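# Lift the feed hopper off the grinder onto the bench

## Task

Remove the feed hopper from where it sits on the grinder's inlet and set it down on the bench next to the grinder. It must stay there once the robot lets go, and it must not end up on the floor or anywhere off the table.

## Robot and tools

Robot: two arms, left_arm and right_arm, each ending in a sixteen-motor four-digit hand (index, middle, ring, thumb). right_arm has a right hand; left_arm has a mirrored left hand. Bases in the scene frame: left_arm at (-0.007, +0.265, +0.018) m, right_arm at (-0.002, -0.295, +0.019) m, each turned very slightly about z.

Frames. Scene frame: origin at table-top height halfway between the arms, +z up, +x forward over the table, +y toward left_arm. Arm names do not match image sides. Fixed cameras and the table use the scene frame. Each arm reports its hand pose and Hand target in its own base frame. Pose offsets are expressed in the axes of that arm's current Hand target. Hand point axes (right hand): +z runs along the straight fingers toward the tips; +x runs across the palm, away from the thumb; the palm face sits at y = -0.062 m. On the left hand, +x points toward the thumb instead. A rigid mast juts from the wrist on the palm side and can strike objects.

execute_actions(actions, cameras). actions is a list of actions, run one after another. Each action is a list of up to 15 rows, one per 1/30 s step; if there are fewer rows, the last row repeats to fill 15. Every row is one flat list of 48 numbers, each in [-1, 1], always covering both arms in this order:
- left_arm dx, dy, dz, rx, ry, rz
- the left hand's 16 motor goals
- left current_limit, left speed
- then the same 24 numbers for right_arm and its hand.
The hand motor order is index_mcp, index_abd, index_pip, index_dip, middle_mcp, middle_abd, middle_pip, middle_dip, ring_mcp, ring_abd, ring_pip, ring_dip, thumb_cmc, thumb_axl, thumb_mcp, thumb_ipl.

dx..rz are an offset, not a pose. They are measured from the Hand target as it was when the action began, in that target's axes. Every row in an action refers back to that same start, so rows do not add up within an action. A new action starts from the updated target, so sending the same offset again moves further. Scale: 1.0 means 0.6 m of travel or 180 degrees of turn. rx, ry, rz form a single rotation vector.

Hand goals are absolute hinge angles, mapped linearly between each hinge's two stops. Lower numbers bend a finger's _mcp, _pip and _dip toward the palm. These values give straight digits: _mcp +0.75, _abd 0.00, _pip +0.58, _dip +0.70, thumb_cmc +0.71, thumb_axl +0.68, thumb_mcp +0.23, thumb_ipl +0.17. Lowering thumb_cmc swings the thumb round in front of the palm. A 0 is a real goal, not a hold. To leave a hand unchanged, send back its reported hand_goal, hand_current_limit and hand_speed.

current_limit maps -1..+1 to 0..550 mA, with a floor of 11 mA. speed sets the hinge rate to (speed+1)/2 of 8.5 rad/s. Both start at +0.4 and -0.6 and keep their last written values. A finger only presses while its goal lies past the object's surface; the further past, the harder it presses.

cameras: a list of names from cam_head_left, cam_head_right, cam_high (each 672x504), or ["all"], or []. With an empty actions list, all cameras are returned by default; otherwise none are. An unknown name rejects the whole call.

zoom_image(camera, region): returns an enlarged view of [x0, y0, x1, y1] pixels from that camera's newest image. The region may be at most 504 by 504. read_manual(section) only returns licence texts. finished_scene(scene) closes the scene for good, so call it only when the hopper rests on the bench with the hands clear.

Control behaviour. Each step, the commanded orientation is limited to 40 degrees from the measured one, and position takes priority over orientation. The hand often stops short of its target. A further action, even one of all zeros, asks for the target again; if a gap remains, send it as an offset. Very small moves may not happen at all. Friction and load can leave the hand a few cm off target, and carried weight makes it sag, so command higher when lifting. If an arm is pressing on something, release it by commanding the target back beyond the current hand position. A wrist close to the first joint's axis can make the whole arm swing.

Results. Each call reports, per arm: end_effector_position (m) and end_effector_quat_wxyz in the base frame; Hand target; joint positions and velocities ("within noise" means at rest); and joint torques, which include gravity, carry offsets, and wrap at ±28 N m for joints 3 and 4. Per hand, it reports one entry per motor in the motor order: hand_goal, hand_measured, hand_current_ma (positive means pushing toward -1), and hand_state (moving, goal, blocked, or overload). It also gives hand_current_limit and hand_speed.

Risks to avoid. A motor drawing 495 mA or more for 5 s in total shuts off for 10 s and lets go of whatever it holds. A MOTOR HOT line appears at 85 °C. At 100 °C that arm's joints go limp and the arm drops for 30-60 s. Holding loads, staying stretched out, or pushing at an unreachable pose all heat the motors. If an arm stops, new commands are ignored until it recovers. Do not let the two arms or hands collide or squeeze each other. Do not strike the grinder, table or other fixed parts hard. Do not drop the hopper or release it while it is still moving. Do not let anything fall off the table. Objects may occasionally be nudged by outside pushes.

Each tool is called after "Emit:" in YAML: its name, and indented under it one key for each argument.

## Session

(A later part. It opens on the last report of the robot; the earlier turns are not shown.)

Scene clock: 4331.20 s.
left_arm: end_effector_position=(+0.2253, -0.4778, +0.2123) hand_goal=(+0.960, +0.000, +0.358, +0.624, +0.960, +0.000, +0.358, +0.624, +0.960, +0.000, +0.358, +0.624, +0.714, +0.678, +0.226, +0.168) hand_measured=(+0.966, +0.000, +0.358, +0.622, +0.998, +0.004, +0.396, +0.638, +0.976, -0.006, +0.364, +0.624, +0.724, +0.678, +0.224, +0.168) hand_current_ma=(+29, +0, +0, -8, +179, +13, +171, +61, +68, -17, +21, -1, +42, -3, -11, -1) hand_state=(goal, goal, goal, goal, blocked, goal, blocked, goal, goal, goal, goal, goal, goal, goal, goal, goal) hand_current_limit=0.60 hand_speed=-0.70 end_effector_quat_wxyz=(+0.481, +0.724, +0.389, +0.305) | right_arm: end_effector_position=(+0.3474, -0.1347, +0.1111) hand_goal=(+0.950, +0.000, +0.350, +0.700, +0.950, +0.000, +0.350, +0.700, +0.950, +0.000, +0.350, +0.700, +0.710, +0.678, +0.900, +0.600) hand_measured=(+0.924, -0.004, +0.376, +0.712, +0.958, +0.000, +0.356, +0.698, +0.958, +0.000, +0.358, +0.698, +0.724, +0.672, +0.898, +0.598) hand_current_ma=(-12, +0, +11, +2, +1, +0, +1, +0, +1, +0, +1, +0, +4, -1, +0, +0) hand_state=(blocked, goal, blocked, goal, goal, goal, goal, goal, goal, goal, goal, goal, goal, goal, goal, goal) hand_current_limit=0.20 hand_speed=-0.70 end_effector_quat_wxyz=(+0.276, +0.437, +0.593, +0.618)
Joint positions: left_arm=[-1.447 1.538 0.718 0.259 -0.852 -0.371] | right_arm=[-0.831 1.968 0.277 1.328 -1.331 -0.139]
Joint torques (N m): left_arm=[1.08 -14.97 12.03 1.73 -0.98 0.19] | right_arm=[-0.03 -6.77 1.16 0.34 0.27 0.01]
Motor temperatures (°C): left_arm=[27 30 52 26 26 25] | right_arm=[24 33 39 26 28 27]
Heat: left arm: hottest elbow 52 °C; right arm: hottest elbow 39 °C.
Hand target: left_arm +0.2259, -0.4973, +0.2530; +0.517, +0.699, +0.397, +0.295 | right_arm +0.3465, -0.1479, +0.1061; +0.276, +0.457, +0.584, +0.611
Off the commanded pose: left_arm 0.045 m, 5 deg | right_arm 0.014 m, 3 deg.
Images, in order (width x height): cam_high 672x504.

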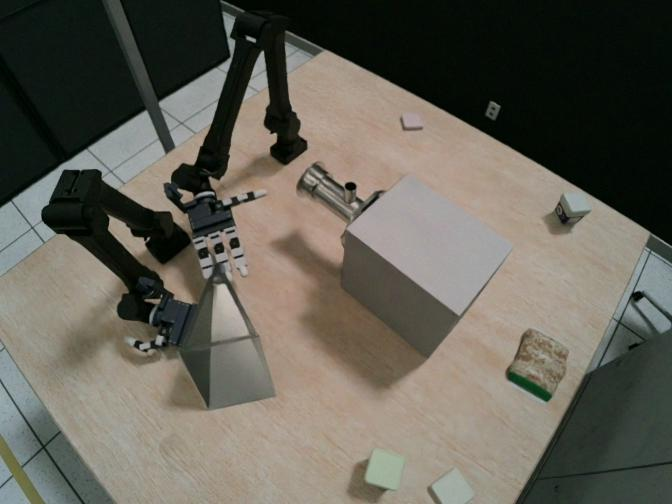

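Emit:
execute_actions:
  actions:
    - [[0,0,0,0,0,0,0.959,0,0.358,0.623,0.959,0,0.358,0.623,0.959,0,0.358,0.623,0.714,0.678,0.226,0.168,0.6,-0.7,-0.07,0.0,-0.08,0,-0.02,0,0.95,0,0.35,0.70,0.95,0,0.35,0.70,0.95,0,0.35,0.70,0.71,0.678,0.9,0.6,0.2,-0.7]]
    - [[0,0,0,0,0,0,0.959,0,0.358,0.623,0.959,0,0.358,0.623,0.959,0,0.358,0.623,0.714,0.678,0.226,0.168,0.6,-0.7,-0.07,0.0,-0.08,0,-0.02,0,0.95,0,0.35,0.70,0.95,0,0.35,0.70,0.95,0,0.35,0.70,0.71,0.678,0.9,0.6,0.2,-0.7]]
  cameras: ["cam_high"]

Emit:
zoom_image:
  camera: "cam_high"
  region: [130, 210, 300, 420]

Scene clock: 4348.23 s.
left_arm: end_effector_position=(+0.2254, -0.4829, +0.2284) hand_goal=(+0.960, +0.000, +0.358, +0.624, +0.960, +0.000, +0.358, +0.624, +0.960, +0.000, +0.358, +0.624, +0.714, +0.678, +0.226, +0.168) hand_measured=(+0.966, +0.000, +0.358, +0.622, +0.980, +0.002, +0.366, +0.628, +0.976, -0.004, +0.364, +0.628, +0.724, +0.678, +0.224, +0.168) hand_current_ma=(+29, +0, +0, -8, +94, +9, +30, +16, +77, -14, +27, +16, +42, -3, -11, -1) hand_state=(goal, goal, goal, goal, blocked, goal, goal, goal, goal, goal, goal, goal, goal, goal, goal, goal) hand_current_limit=0.60 hand_speed=-0.70 end_effector_quat_wxyz=(+0.495, +0.714, +0.394, +0.302) | right_arm: end_effector_position=(+0.2943, -0.2534, +0.1073) hand_goal=(+0.950, +0.000, +0.350, +0.700, +0.950, +0.000, +0.350, +0.700, +0.950, +0.000, +0.350, +0.700, +0.710, +0.678, +0.900, +0.600) hand_measured=(+0.884, +0.006, +0.362, +0.704, +0.972, +0.004, +0.356, +0.704, +0.998, +0.018, +0.406, +0.726, +0.724, +0.672, +0.898, +0.598) hand_current_ma=(-76, +0, +3, +0, +9, +0, +1, +0, +40, +4, +49, +10, +4, -1, +0, +0) hand_state=(blocked, goal, goal, goal, blocked, goal, goal, goal, blocked, goal, blocked, blocked, goal, goal, goal, goal) hand_current_limit=0.20 hand_speed=-0.70 end_effector_quat_wxyz=(+0.356, +0.463, +0.554, +0.593)
Joint positions: left_arm=[-1.449 1.526 0.741 0.259 -0.858 -0.371] | right_arm=[-1.175 1.939 0.418 0.898 -1.495 -0.466]
Joint torques (N m): left_arm=[1.2 -13.51 10.86 1.76 -0.67 0.2] | right_arm=[0.91 -6.83 2.3 0.01 0.27 0.29]
Heat: left arm: hottest elbow 52 °C; right arm: hottest elbow 39 °C.
Hand target: left_arm +0.2259, -0.4973, +0.2529; +0.517, +0.699, +0.397, +0.295 | right_arm +0.2943, -0.2640, +0.0967; +0.312, +0.495, +0.565, +0.582
Off the commanded pose: left_arm 0.029 m, 3 deg | right_arm 0.015 m, 6 deg.
Images, in order (width x height): cam_high 672x504.

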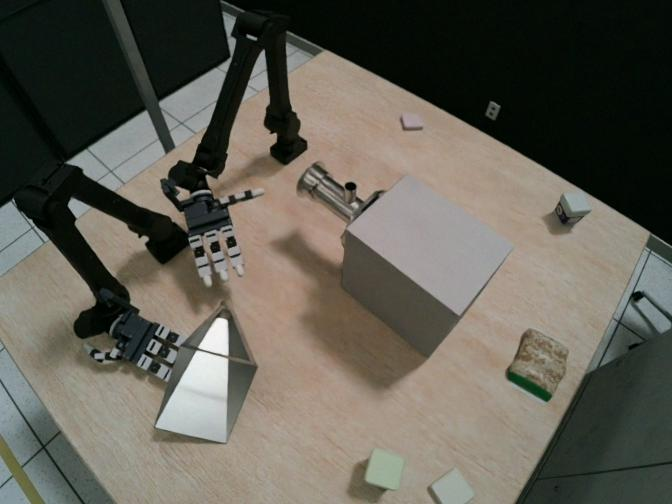

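Scaled by 2.400 from the camera's 672x504 image, which has a finer 960x720 frame.

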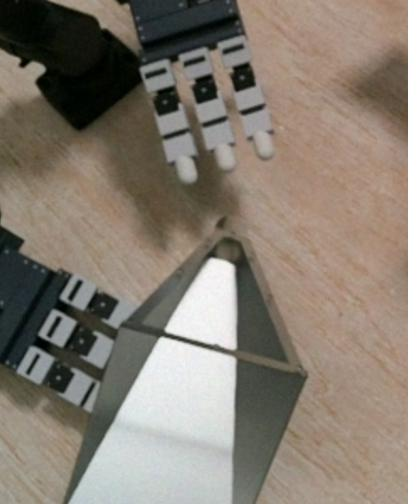

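Emit:
execute_actions:
  actions: []

Emit:
zoom_image:
  camera: "cam_head_left"
  region: [360, 180, 560, 380]

Scene clock: 4351.87 s.
left_arm: end_effector_position=(+0.2254, -0.4829, +0.2284) hand_goal=(+0.960, +0.000, +0.358, +0.624, +0.960, +0.000, +0.358, +0.624, +0.960, +0.000, +0.358, +0.624, +0.714, +0.678, +0.226, +0.168) hand_measured=(+0.966, +0.000, +0.358, +0.622, +0.980, +0.002, +0.366, +0.628, +0.976, -0.004, +0.364, +0.628, +0.724, +0.678, +0.224, +0.168) hand_current_ma=(+29, +0, +0, -8, +94, +9, +30, +16, +77, -14, +27, +16, +42, -3, -11, -1) hand_state=(goal, goal, goal, goal, blocked, goal, goal, goal, goal, goal, goal, goal, goal, goal, goal, goal) hand_current_limit=0.60 hand_speed=-0.70 end_effector_quat_wxyz=(+0.495, +0.714, +0.394, +0.302) | right_arm: end_effector_position=(+0.2943, -0.2534, +0.1073) hand_goal=(+0.950, +0.000, +0.350, +0.700, +0.950, +0.000, +0.350, +0.700, +0.950, +0.000, +0.350, +0.700, +0.710, +0.678, +0.900, +0.600) hand_measured=(+0.884, +0.006, +0.362, +0.704, +0.972, +0.004, +0.356, +0.704, +0.998, +0.018, +0.406, +0.726, +0.724, +0.672, +0.898, +0.598) hand_current_ma=(-76, +0, +3, +0, +9, +0, +1, +0, +40, +4, +49, +10, +4, -1, +0, +0) hand_state=(blocked, goal, goal, goal, blocked, goal, goal, goal, blocked, goal, blocked, blocked, goal, goal, goal, goal) hand_current_limit=0.20 hand_speed=-0.70 end_effector_quat_wxyz=(+0.356, +0.463, +0.554, +0.593)
Joint positions: left_arm=[-1.449 1.526 0.741 0.259 -0.858 -0.371] | right_arm=[-1.175 1.939 0.418 0.898 -1.495 -0.466]
Joint velocities: within noise
Joint torques (N m): left_arm=[1.38 -13.68 10.85 1.81 -0.65 0.2] | right_arm=[0.91 -6.83 2.09 -0.01 0.21 0.29]
Motor temperatures (°C): left_arm=[27 31 52 26 26 25] | right_arm=[24 33 39 26 28 27]
Heat: left arm: hottest elbow 52 °C; right arm: hottest elbow 39 °C.
Hand target: left_arm +0.2259, -0.4973, +0.2529; +0.517, +0.699, +0.397, +0.295 | right_arm +0.2943, -0.2640, +0.0967; +0.312, +0.495, +0.565, +0.582
Off the commanded pose: left_arm 0.029 m, 3 deg | right_arm 0.015 m, 6 deg.

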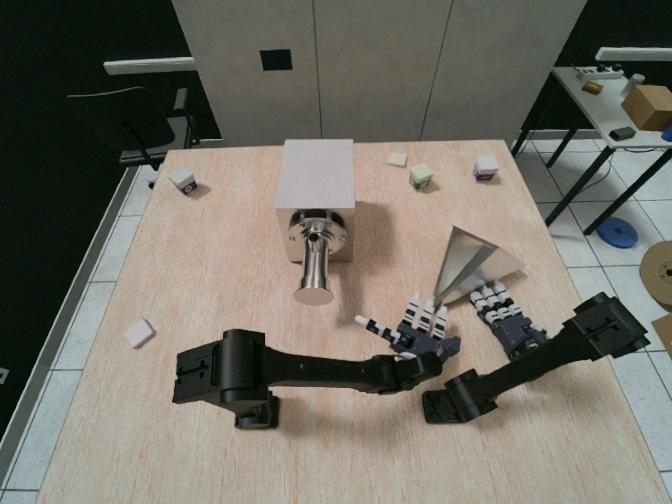

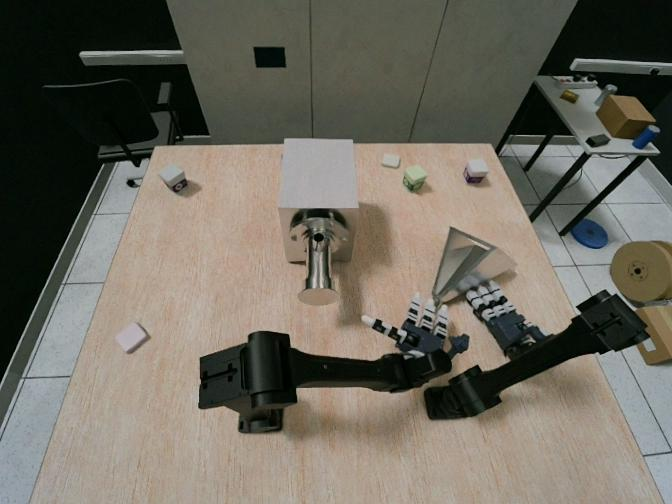

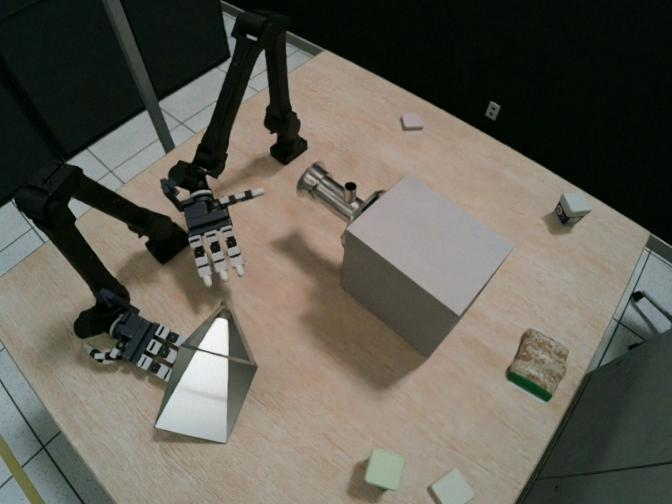

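Scaled by 2.520 from the camera's 672x504 image, which has a finer 960x720 frame.

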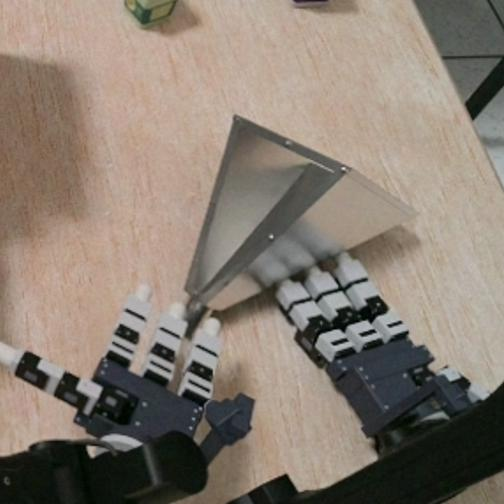

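Emit:
execute_actions:
  actions:
    - [[0,0,-0.08,0,0,0,0.959,0,0.358,0.623,0.959,0,0.358,0.623,0.959,0,0.358,0.623,0.714,0.678,0.226,0.168,0.2,-0.7,0,0.005,-0.08,0,0,0,0.95,0,0.35,0.70,0.95,0,0.35,0.70,0.95,0,0.35,0.70,0.71,0.678,0.9,0.6,0.2,-0.7]]
    - [[0,0.02,-0.08,0,0,0,0.959,0,0.358,0.623,0.959,0,0.358,0.623,0.959,0,0.358,0.623,0.714,0.678,0.226,0.168,0.2,-0.7,0,0.005,-0.08,0,0,0,0.95,0,0.35,0.70,0.95,0,0.35,0.70,0.95,0,0.35,0.70,0.71,0.678,0.9,0.6,0.2,-0.7]]
  cameras: ["all"]

Emit:
zoom_image:
  camera: "cam_head_left"
  region: [360, 180, 560, 380]

Scene clock: 4364.83 s.
left_arm: end_effector_position=(+0.1511, -0.4517, +0.2921) hand_goal=(+0.960, +0.000, +0.358, +0.624, +0.960, +0.000, +0.358, +0.624, +0.960, +0.000, +0.358, +0.624, +0.714, +0.678, +0.226, +0.168) hand_measured=(+0.966, +0.000, +0.358, +0.622, +0.980, +0.002, +0.366, +0.628, +0.976, -0.002, +0.364, +0.628, +0.724, +0.678, +0.224, +0.168) hand_current_ma=(+29, +0, +0, -8, +91, +7, +29, +16, +73, -10, +26, +15, +42, -3, -11, -1) hand_state=(goal, goal, goal, goal, goal, goal, goal, goal, goal, goal, goal, goal, goal, goal, goal, goal) hand_current_limit=0.20 hand_speed=-0.70 end_effector_quat_wxyz=(+0.516, +0.701, +0.392, +0.298) | right_arm: end_effector_position=(+0.2943, -0.2534, +0.1074) hand_goal=(+0.950, +0.000, +0.350, +0.700, +0.950, +0.000, +0.350, +0.700, +0.950, +0.000, +0.350, +0.700, +0.710, +0.678, +0.900, +0.600) hand_measured=(+0.884, +0.006, +0.362, +0.704, +0.972, +0.004, +0.356, +0.704, +0.998, +0.018, +0.406, +0.726, +0.724, +0.672, +0.898, +0.598) hand_current_ma=(-76, +0, +3, +0, +9, +0, +1, +0, +40, +4, +49, +10, +4, -1, +0, +0) hand_state=(blocked, goal, goal, goal, blocked, goal, goal, goal, blocked, goal, blocked, blocked, goal, goal, goal, goal) hand_current_limit=0.20 hand_speed=-0.70 end_effector_quat_wxyz=(+0.356, +0.463, +0.554, +0.593)
Joint positions: left_arm=[-1.634 1.322 0.732 0.004 -1.019 -0.501] | right_arm=[-1.175 1.939 0.418 0.898 -1.495 -0.466]
Joint torques (N m): left_arm=[1.26 -10.17 8.87 0.79 -0.8 -0.03] | right_arm=[0.79 -6.89 2 0.01 0.18 0.28]
Heat: left arm: hottest elbow 51 °C; right arm: hottest elbow 39 °C.
Hand target: left_arm +0.1498, -0.4523, +0.2923; +0.517, +0.699, +0.397, +0.294 | right_arm +0.2943, -0.2631, +0.0972; +0.340, +0.492, +0.536, +0.596 (last step not sent: back at the drive's target)
Off the commanded pose: left_arm 0.001 m, 1 deg | right_arm 0.052 m, 4 deg.
pose unreachable (right arm): on one or more control steps of this call, first in action 0 (counted from 0), this arm could not follow its commanded pose, so it was not sent that pose on those steps. It may still have moved: this result reports where it is.
cause: moving toward the commanded pose would bring two parts of the arm too close to each other (joints 4 (wrist pitch) to 6 (wrist roll) lie between them).

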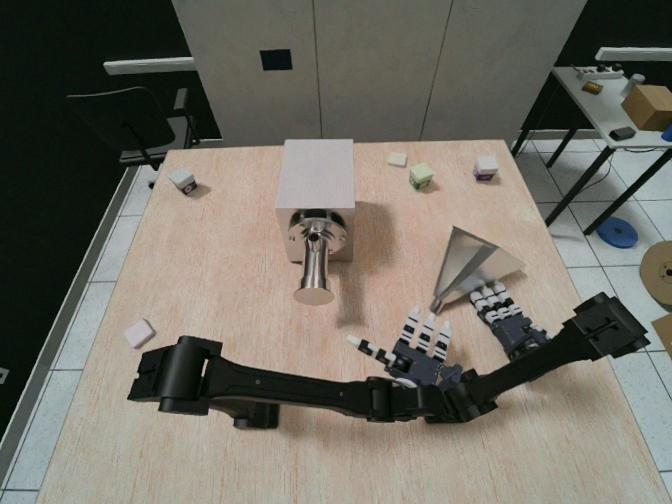

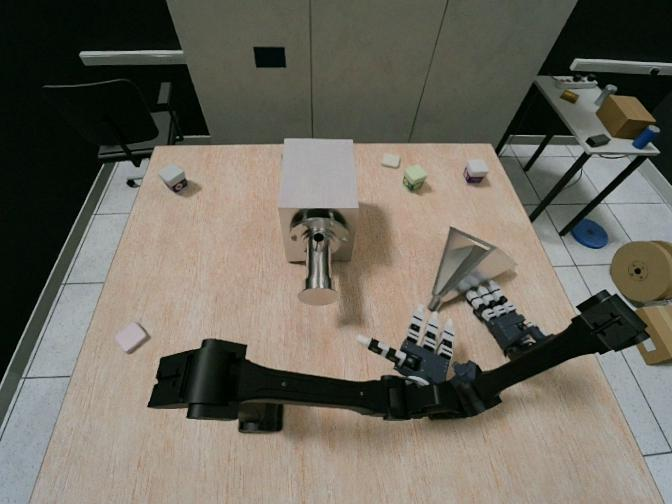

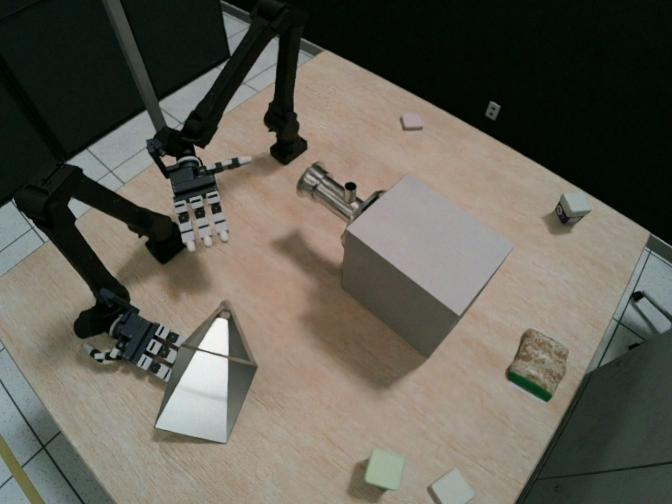

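Scaled by 2.520 from the camera's 672x504 image, which has a finer 960x720 frame.

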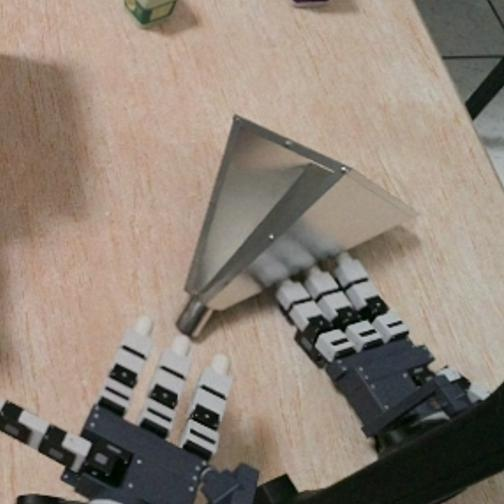

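Emit:
execute_actions:
  actions:
    - [[0,0.0,0,0,0,0,0.959,0,0.358,0.623,0.959,0,0.358,0.623,0.959,0,0.358,0.623,0.714,0.678,0.226,0.168,0.2,-0.7,0,0.01,-0.03,0,-0.05,0,0.95,0,0.35,0.70,0.95,0,0.35,0.70,0.95,0,0.35,0.70,0.71,0.678,0.9,0.6,0.2,-0.7]]
    - [[0,0.0,0,0,0,0,0.959,0,0.358,0.623,0.959,0,0.358,0.623,0.959,0,0.358,0.623,0.714,0.678,0.226,0.168,0.2,-0.7,-0.06,0.01,-0.05,0,-0.05,0,0.95,0,0.35,0.70,0.95,0,0.35,0.70,0.95,0,0.35,0.70,0.71,0.678,0.9,0.6,0.2,-0.7]]
  cameras: ["cam_high","cam_head_left"]

Scene clock: 4375.53 s.
left_arm: end_effector_position=(+0.1513, -0.4514, +0.2915) hand_goal=(+0.960, +0.000, +0.358, +0.624, +0.960, +0.000, +0.358, +0.624, +0.960, +0.000, +0.358, +0.624, +0.714, +0.678, +0.226, +0.168) hand_measured=(+0.966, +0.000, +0.358, +0.622, +0.980, +0.002, +0.366, +0.628, +0.976, -0.002, +0.364, +0.628, +0.724, +0.678, +0.224, +0.168) hand_current_ma=(+29, +0, +0, -8, +91, +7, +29, +16, +73, -10, +26, +15, +42, -3, -11, -1) hand_state=(goal, goal, goal, goal, goal, goal, goal, goal, goal, goal, goal, goal, goal, goal, goal, goal) hand_current_limit=0.20 hand_speed=-0.70 end_effector_quat_wxyz=(+0.515, +0.701, +0.393, +0.298) | right_arm: end_effector_position=(+0.2559, -0.3047, +0.1120) hand_goal=(+0.950, +0.000, +0.350, +0.700, +0.950, +0.000, +0.350, +0.700, +0.950, +0.000, +0.350, +0.700, +0.710, +0.678, +0.900, +0.600) hand_measured=(+0.920, +0.002, +0.358, +0.704, +0.958, +0.002, +0.356, +0.704, +0.972, -0.002, +0.358, +0.704, +0.724, +0.672, +0.898, +0.598) hand_current_ma=(-17, +0, +1, +0, +1, +0, +1, +0, +9, +0, +1, +0, +4, -1, +0, +0) hand_state=(blocked, goal, goal, goal, goal, goal, goal, goal, blocked, goal, goal, goal, goal, goal, goal, goal) hand_current_limit=0.20 hand_speed=-0.70 end_effector_quat_wxyz=(+0.424, +0.566, +0.492, +0.508)
Joint positions: left_arm=[-1.634 1.322 0.732 0.001 -1.019 -0.504] | right_arm=[-1.308 1.882 0.348 1.051 -1.299 -0.307]
Joint torques (N m): left_arm=[1.08 -10.34 8.99 0.79 -0.79 -0.05] | right_arm=[1.03 -5.89 2.04 1.42 0 0.21]
Heat: left arm: hottest elbow 49 °C; right arm: hottest elbow 39 °C.
Hand target: left_arm +0.1498, -0.4523, +0.2923; +0.517, +0.699, +0.397, +0.295 | right_arm +0.2540, -0.3103, +0.1050; +0.419, +0.579, +0.476, +0.512
Off the commanded pose: left_arm 0.002 m, 1 deg | right_arm 0.009 m, 2 deg.
Images, in order (width x height): cam_head_left 672x504, cam_high 672x504.

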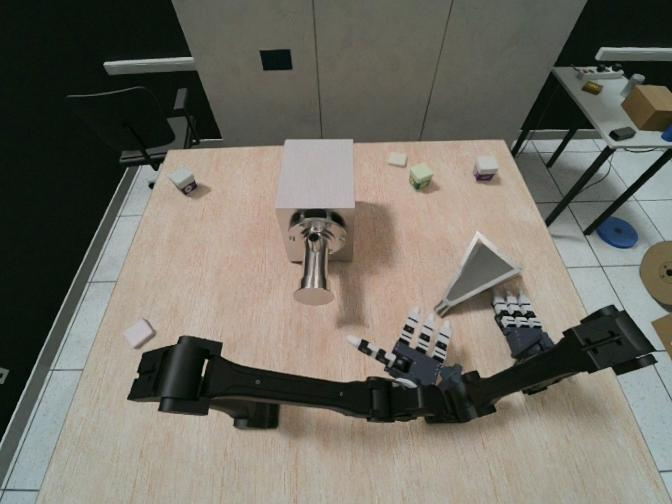

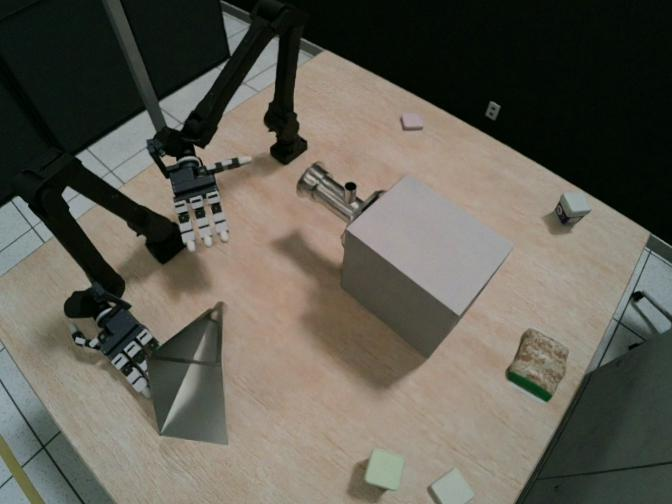

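Emit:
execute_actions:
  actions:
    - [[0,0.0,0,0,0,0,0.959,0,0.358,0.623,0.959,0,0.358,0.623,0.959,0,0.358,0.623,0.714,0.678,0.226,0.168,0.2,-0.7,0.03,0.01,-0.08,0,-0.03,0,0.95,0,0.35,0.70,0.95,0,0.35,0.70,0.95,0,0.35,0.70,0.71,0.678,0.9,0.6,0.2,-0.7]]
    - [[0,0.0,0,0,0,0,0.959,0,0.358,0.623,0.959,0,0.358,0.623,0.959,0,0.358,0.623,0.714,0.678,0.226,0.168,0.2,-0.7,-0.08,0.03,-0.06,0,-0.03,0,0.95,0,0.35,0.70,0.95,0,0.35,0.70,0.95,0,0.35,0.70,0.71,0.678,0.9,0.6,0.2,-0.7]]
  cameras: ["cam_high","cam_head_left"]

Emit:
zoom_image:
  camera: "cam_high"
  region: [50, 250, 300, 480]

Scene clock: 4388.77 s.
left_arm: end_effector_position=(+0.1513, -0.4514, +0.2915) hand_goal=(+0.960, +0.000, +0.358, +0.624, +0.960, +0.000, +0.358, +0.624, +0.960, +0.000, +0.358, +0.624, +0.714, +0.678, +0.226, +0.168) hand_measured=(+0.966, +0.000, +0.358, +0.622, +0.980, +0.002, +0.366, +0.628, +0.976, -0.002, +0.364, +0.628, +0.724, +0.678, +0.224, +0.168) hand_current_ma=(+29, +0, +0, -8, +91, +7, +29, +16, +73, -10, +26, +15, +42, -3, -11, -1) hand_state=(goal, goal, goal, goal, goal, goal, goal, goal, goal, goal, goal, goal, goal, goal, goal, goal) hand_current_limit=0.20 hand_speed=-0.70 end_effector_quat_wxyz=(+0.515, +0.701, +0.393, +0.298) | right_arm: end_effector_position=(+0.1730, -0.3309, +0.1241) hand_goal=(+0.950, +0.000, +0.350, +0.700, +0.950, +0.000, +0.350, +0.700, +0.950, +0.000, +0.350, +0.700, +0.710, +0.678, +0.900, +0.600) hand_measured=(+0.956, +0.002, +0.358, +0.704, +0.958, +0.002, +0.356, +0.704, +0.970, -0.002, +0.358, +0.704, +0.724, +0.672, +0.898, +0.598) hand_current_ma=(+1, +0, +1, +0, +1, +0, +1, +0, +8, +0, +1, +0, +4, -1, +0, +0) hand_state=(goal, goal, goal, goal, goal, goal, goal, goal, blocked, goal, goal, goal, goal, goal, goal, goal) hand_current_limit=0.20 hand_speed=-0.70 end_effector_quat_wxyz=(+0.451, +0.633, +0.420, +0.469)
Joint positions: left_arm=[-1.634 1.322 0.732 0.001 -1.019 -0.504] | right_arm=[-1.57 1.693 0.298 0.681 -1.335 -0.48]
Joint torques (N m): left_arm=[1.26 -10.64 8.96 0.72 -0.8 -0.04] | right_arm=[0.73 -7.3 4.34 0.83 -0.6 -0.17]
Motor temperatures (°C): left_arm=[27 31 47 26 26 25] | right_arm=[24 33 39 26 28 28]
Heat: left arm: hottest elbow 47 °C; right arm: hottest elbow 39 °C.
Hand target: left_arm +0.1498, -0.4523, +0.2923; +0.517, +0.699, +0.397, +0.295 | right_arm +0.1686, -0.3412, +0.1344; +0.462, +0.625, +0.434, +0.455
Off the commanded pose: left_arm 0.002 m, 1 deg | right_arm 0.015 m, 3 deg.
Images, in order (width x height): cam_head_left 672x504, cam_high 672x504.

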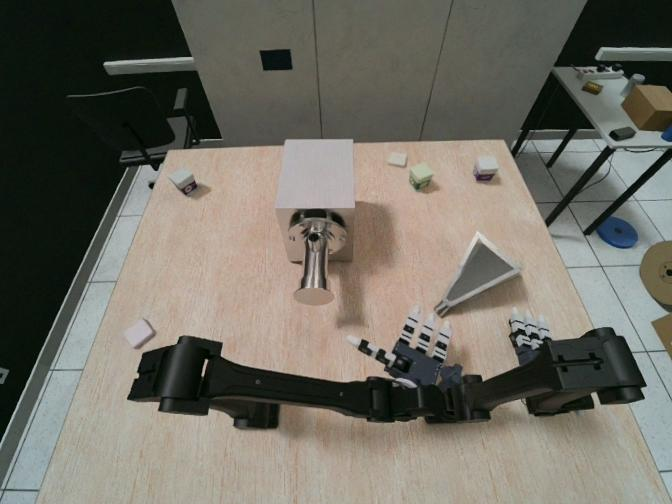

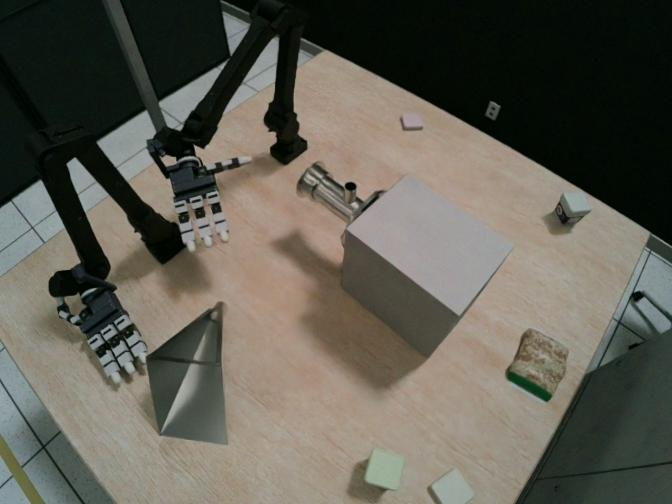

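Scaled by 2.016 from the camera's 672x504 image, which has a finer 960x720 frame.

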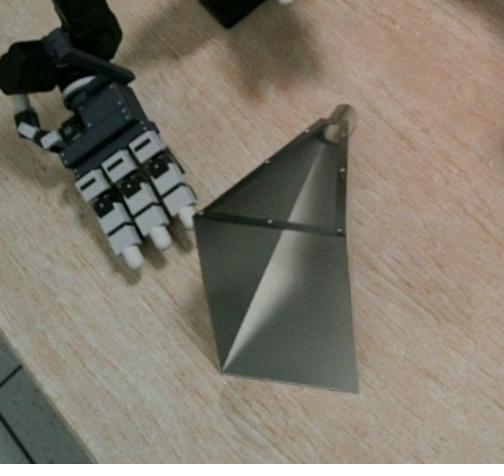

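Emit:
finished_scene:
  scene: 1

The scene is finished: the task was done.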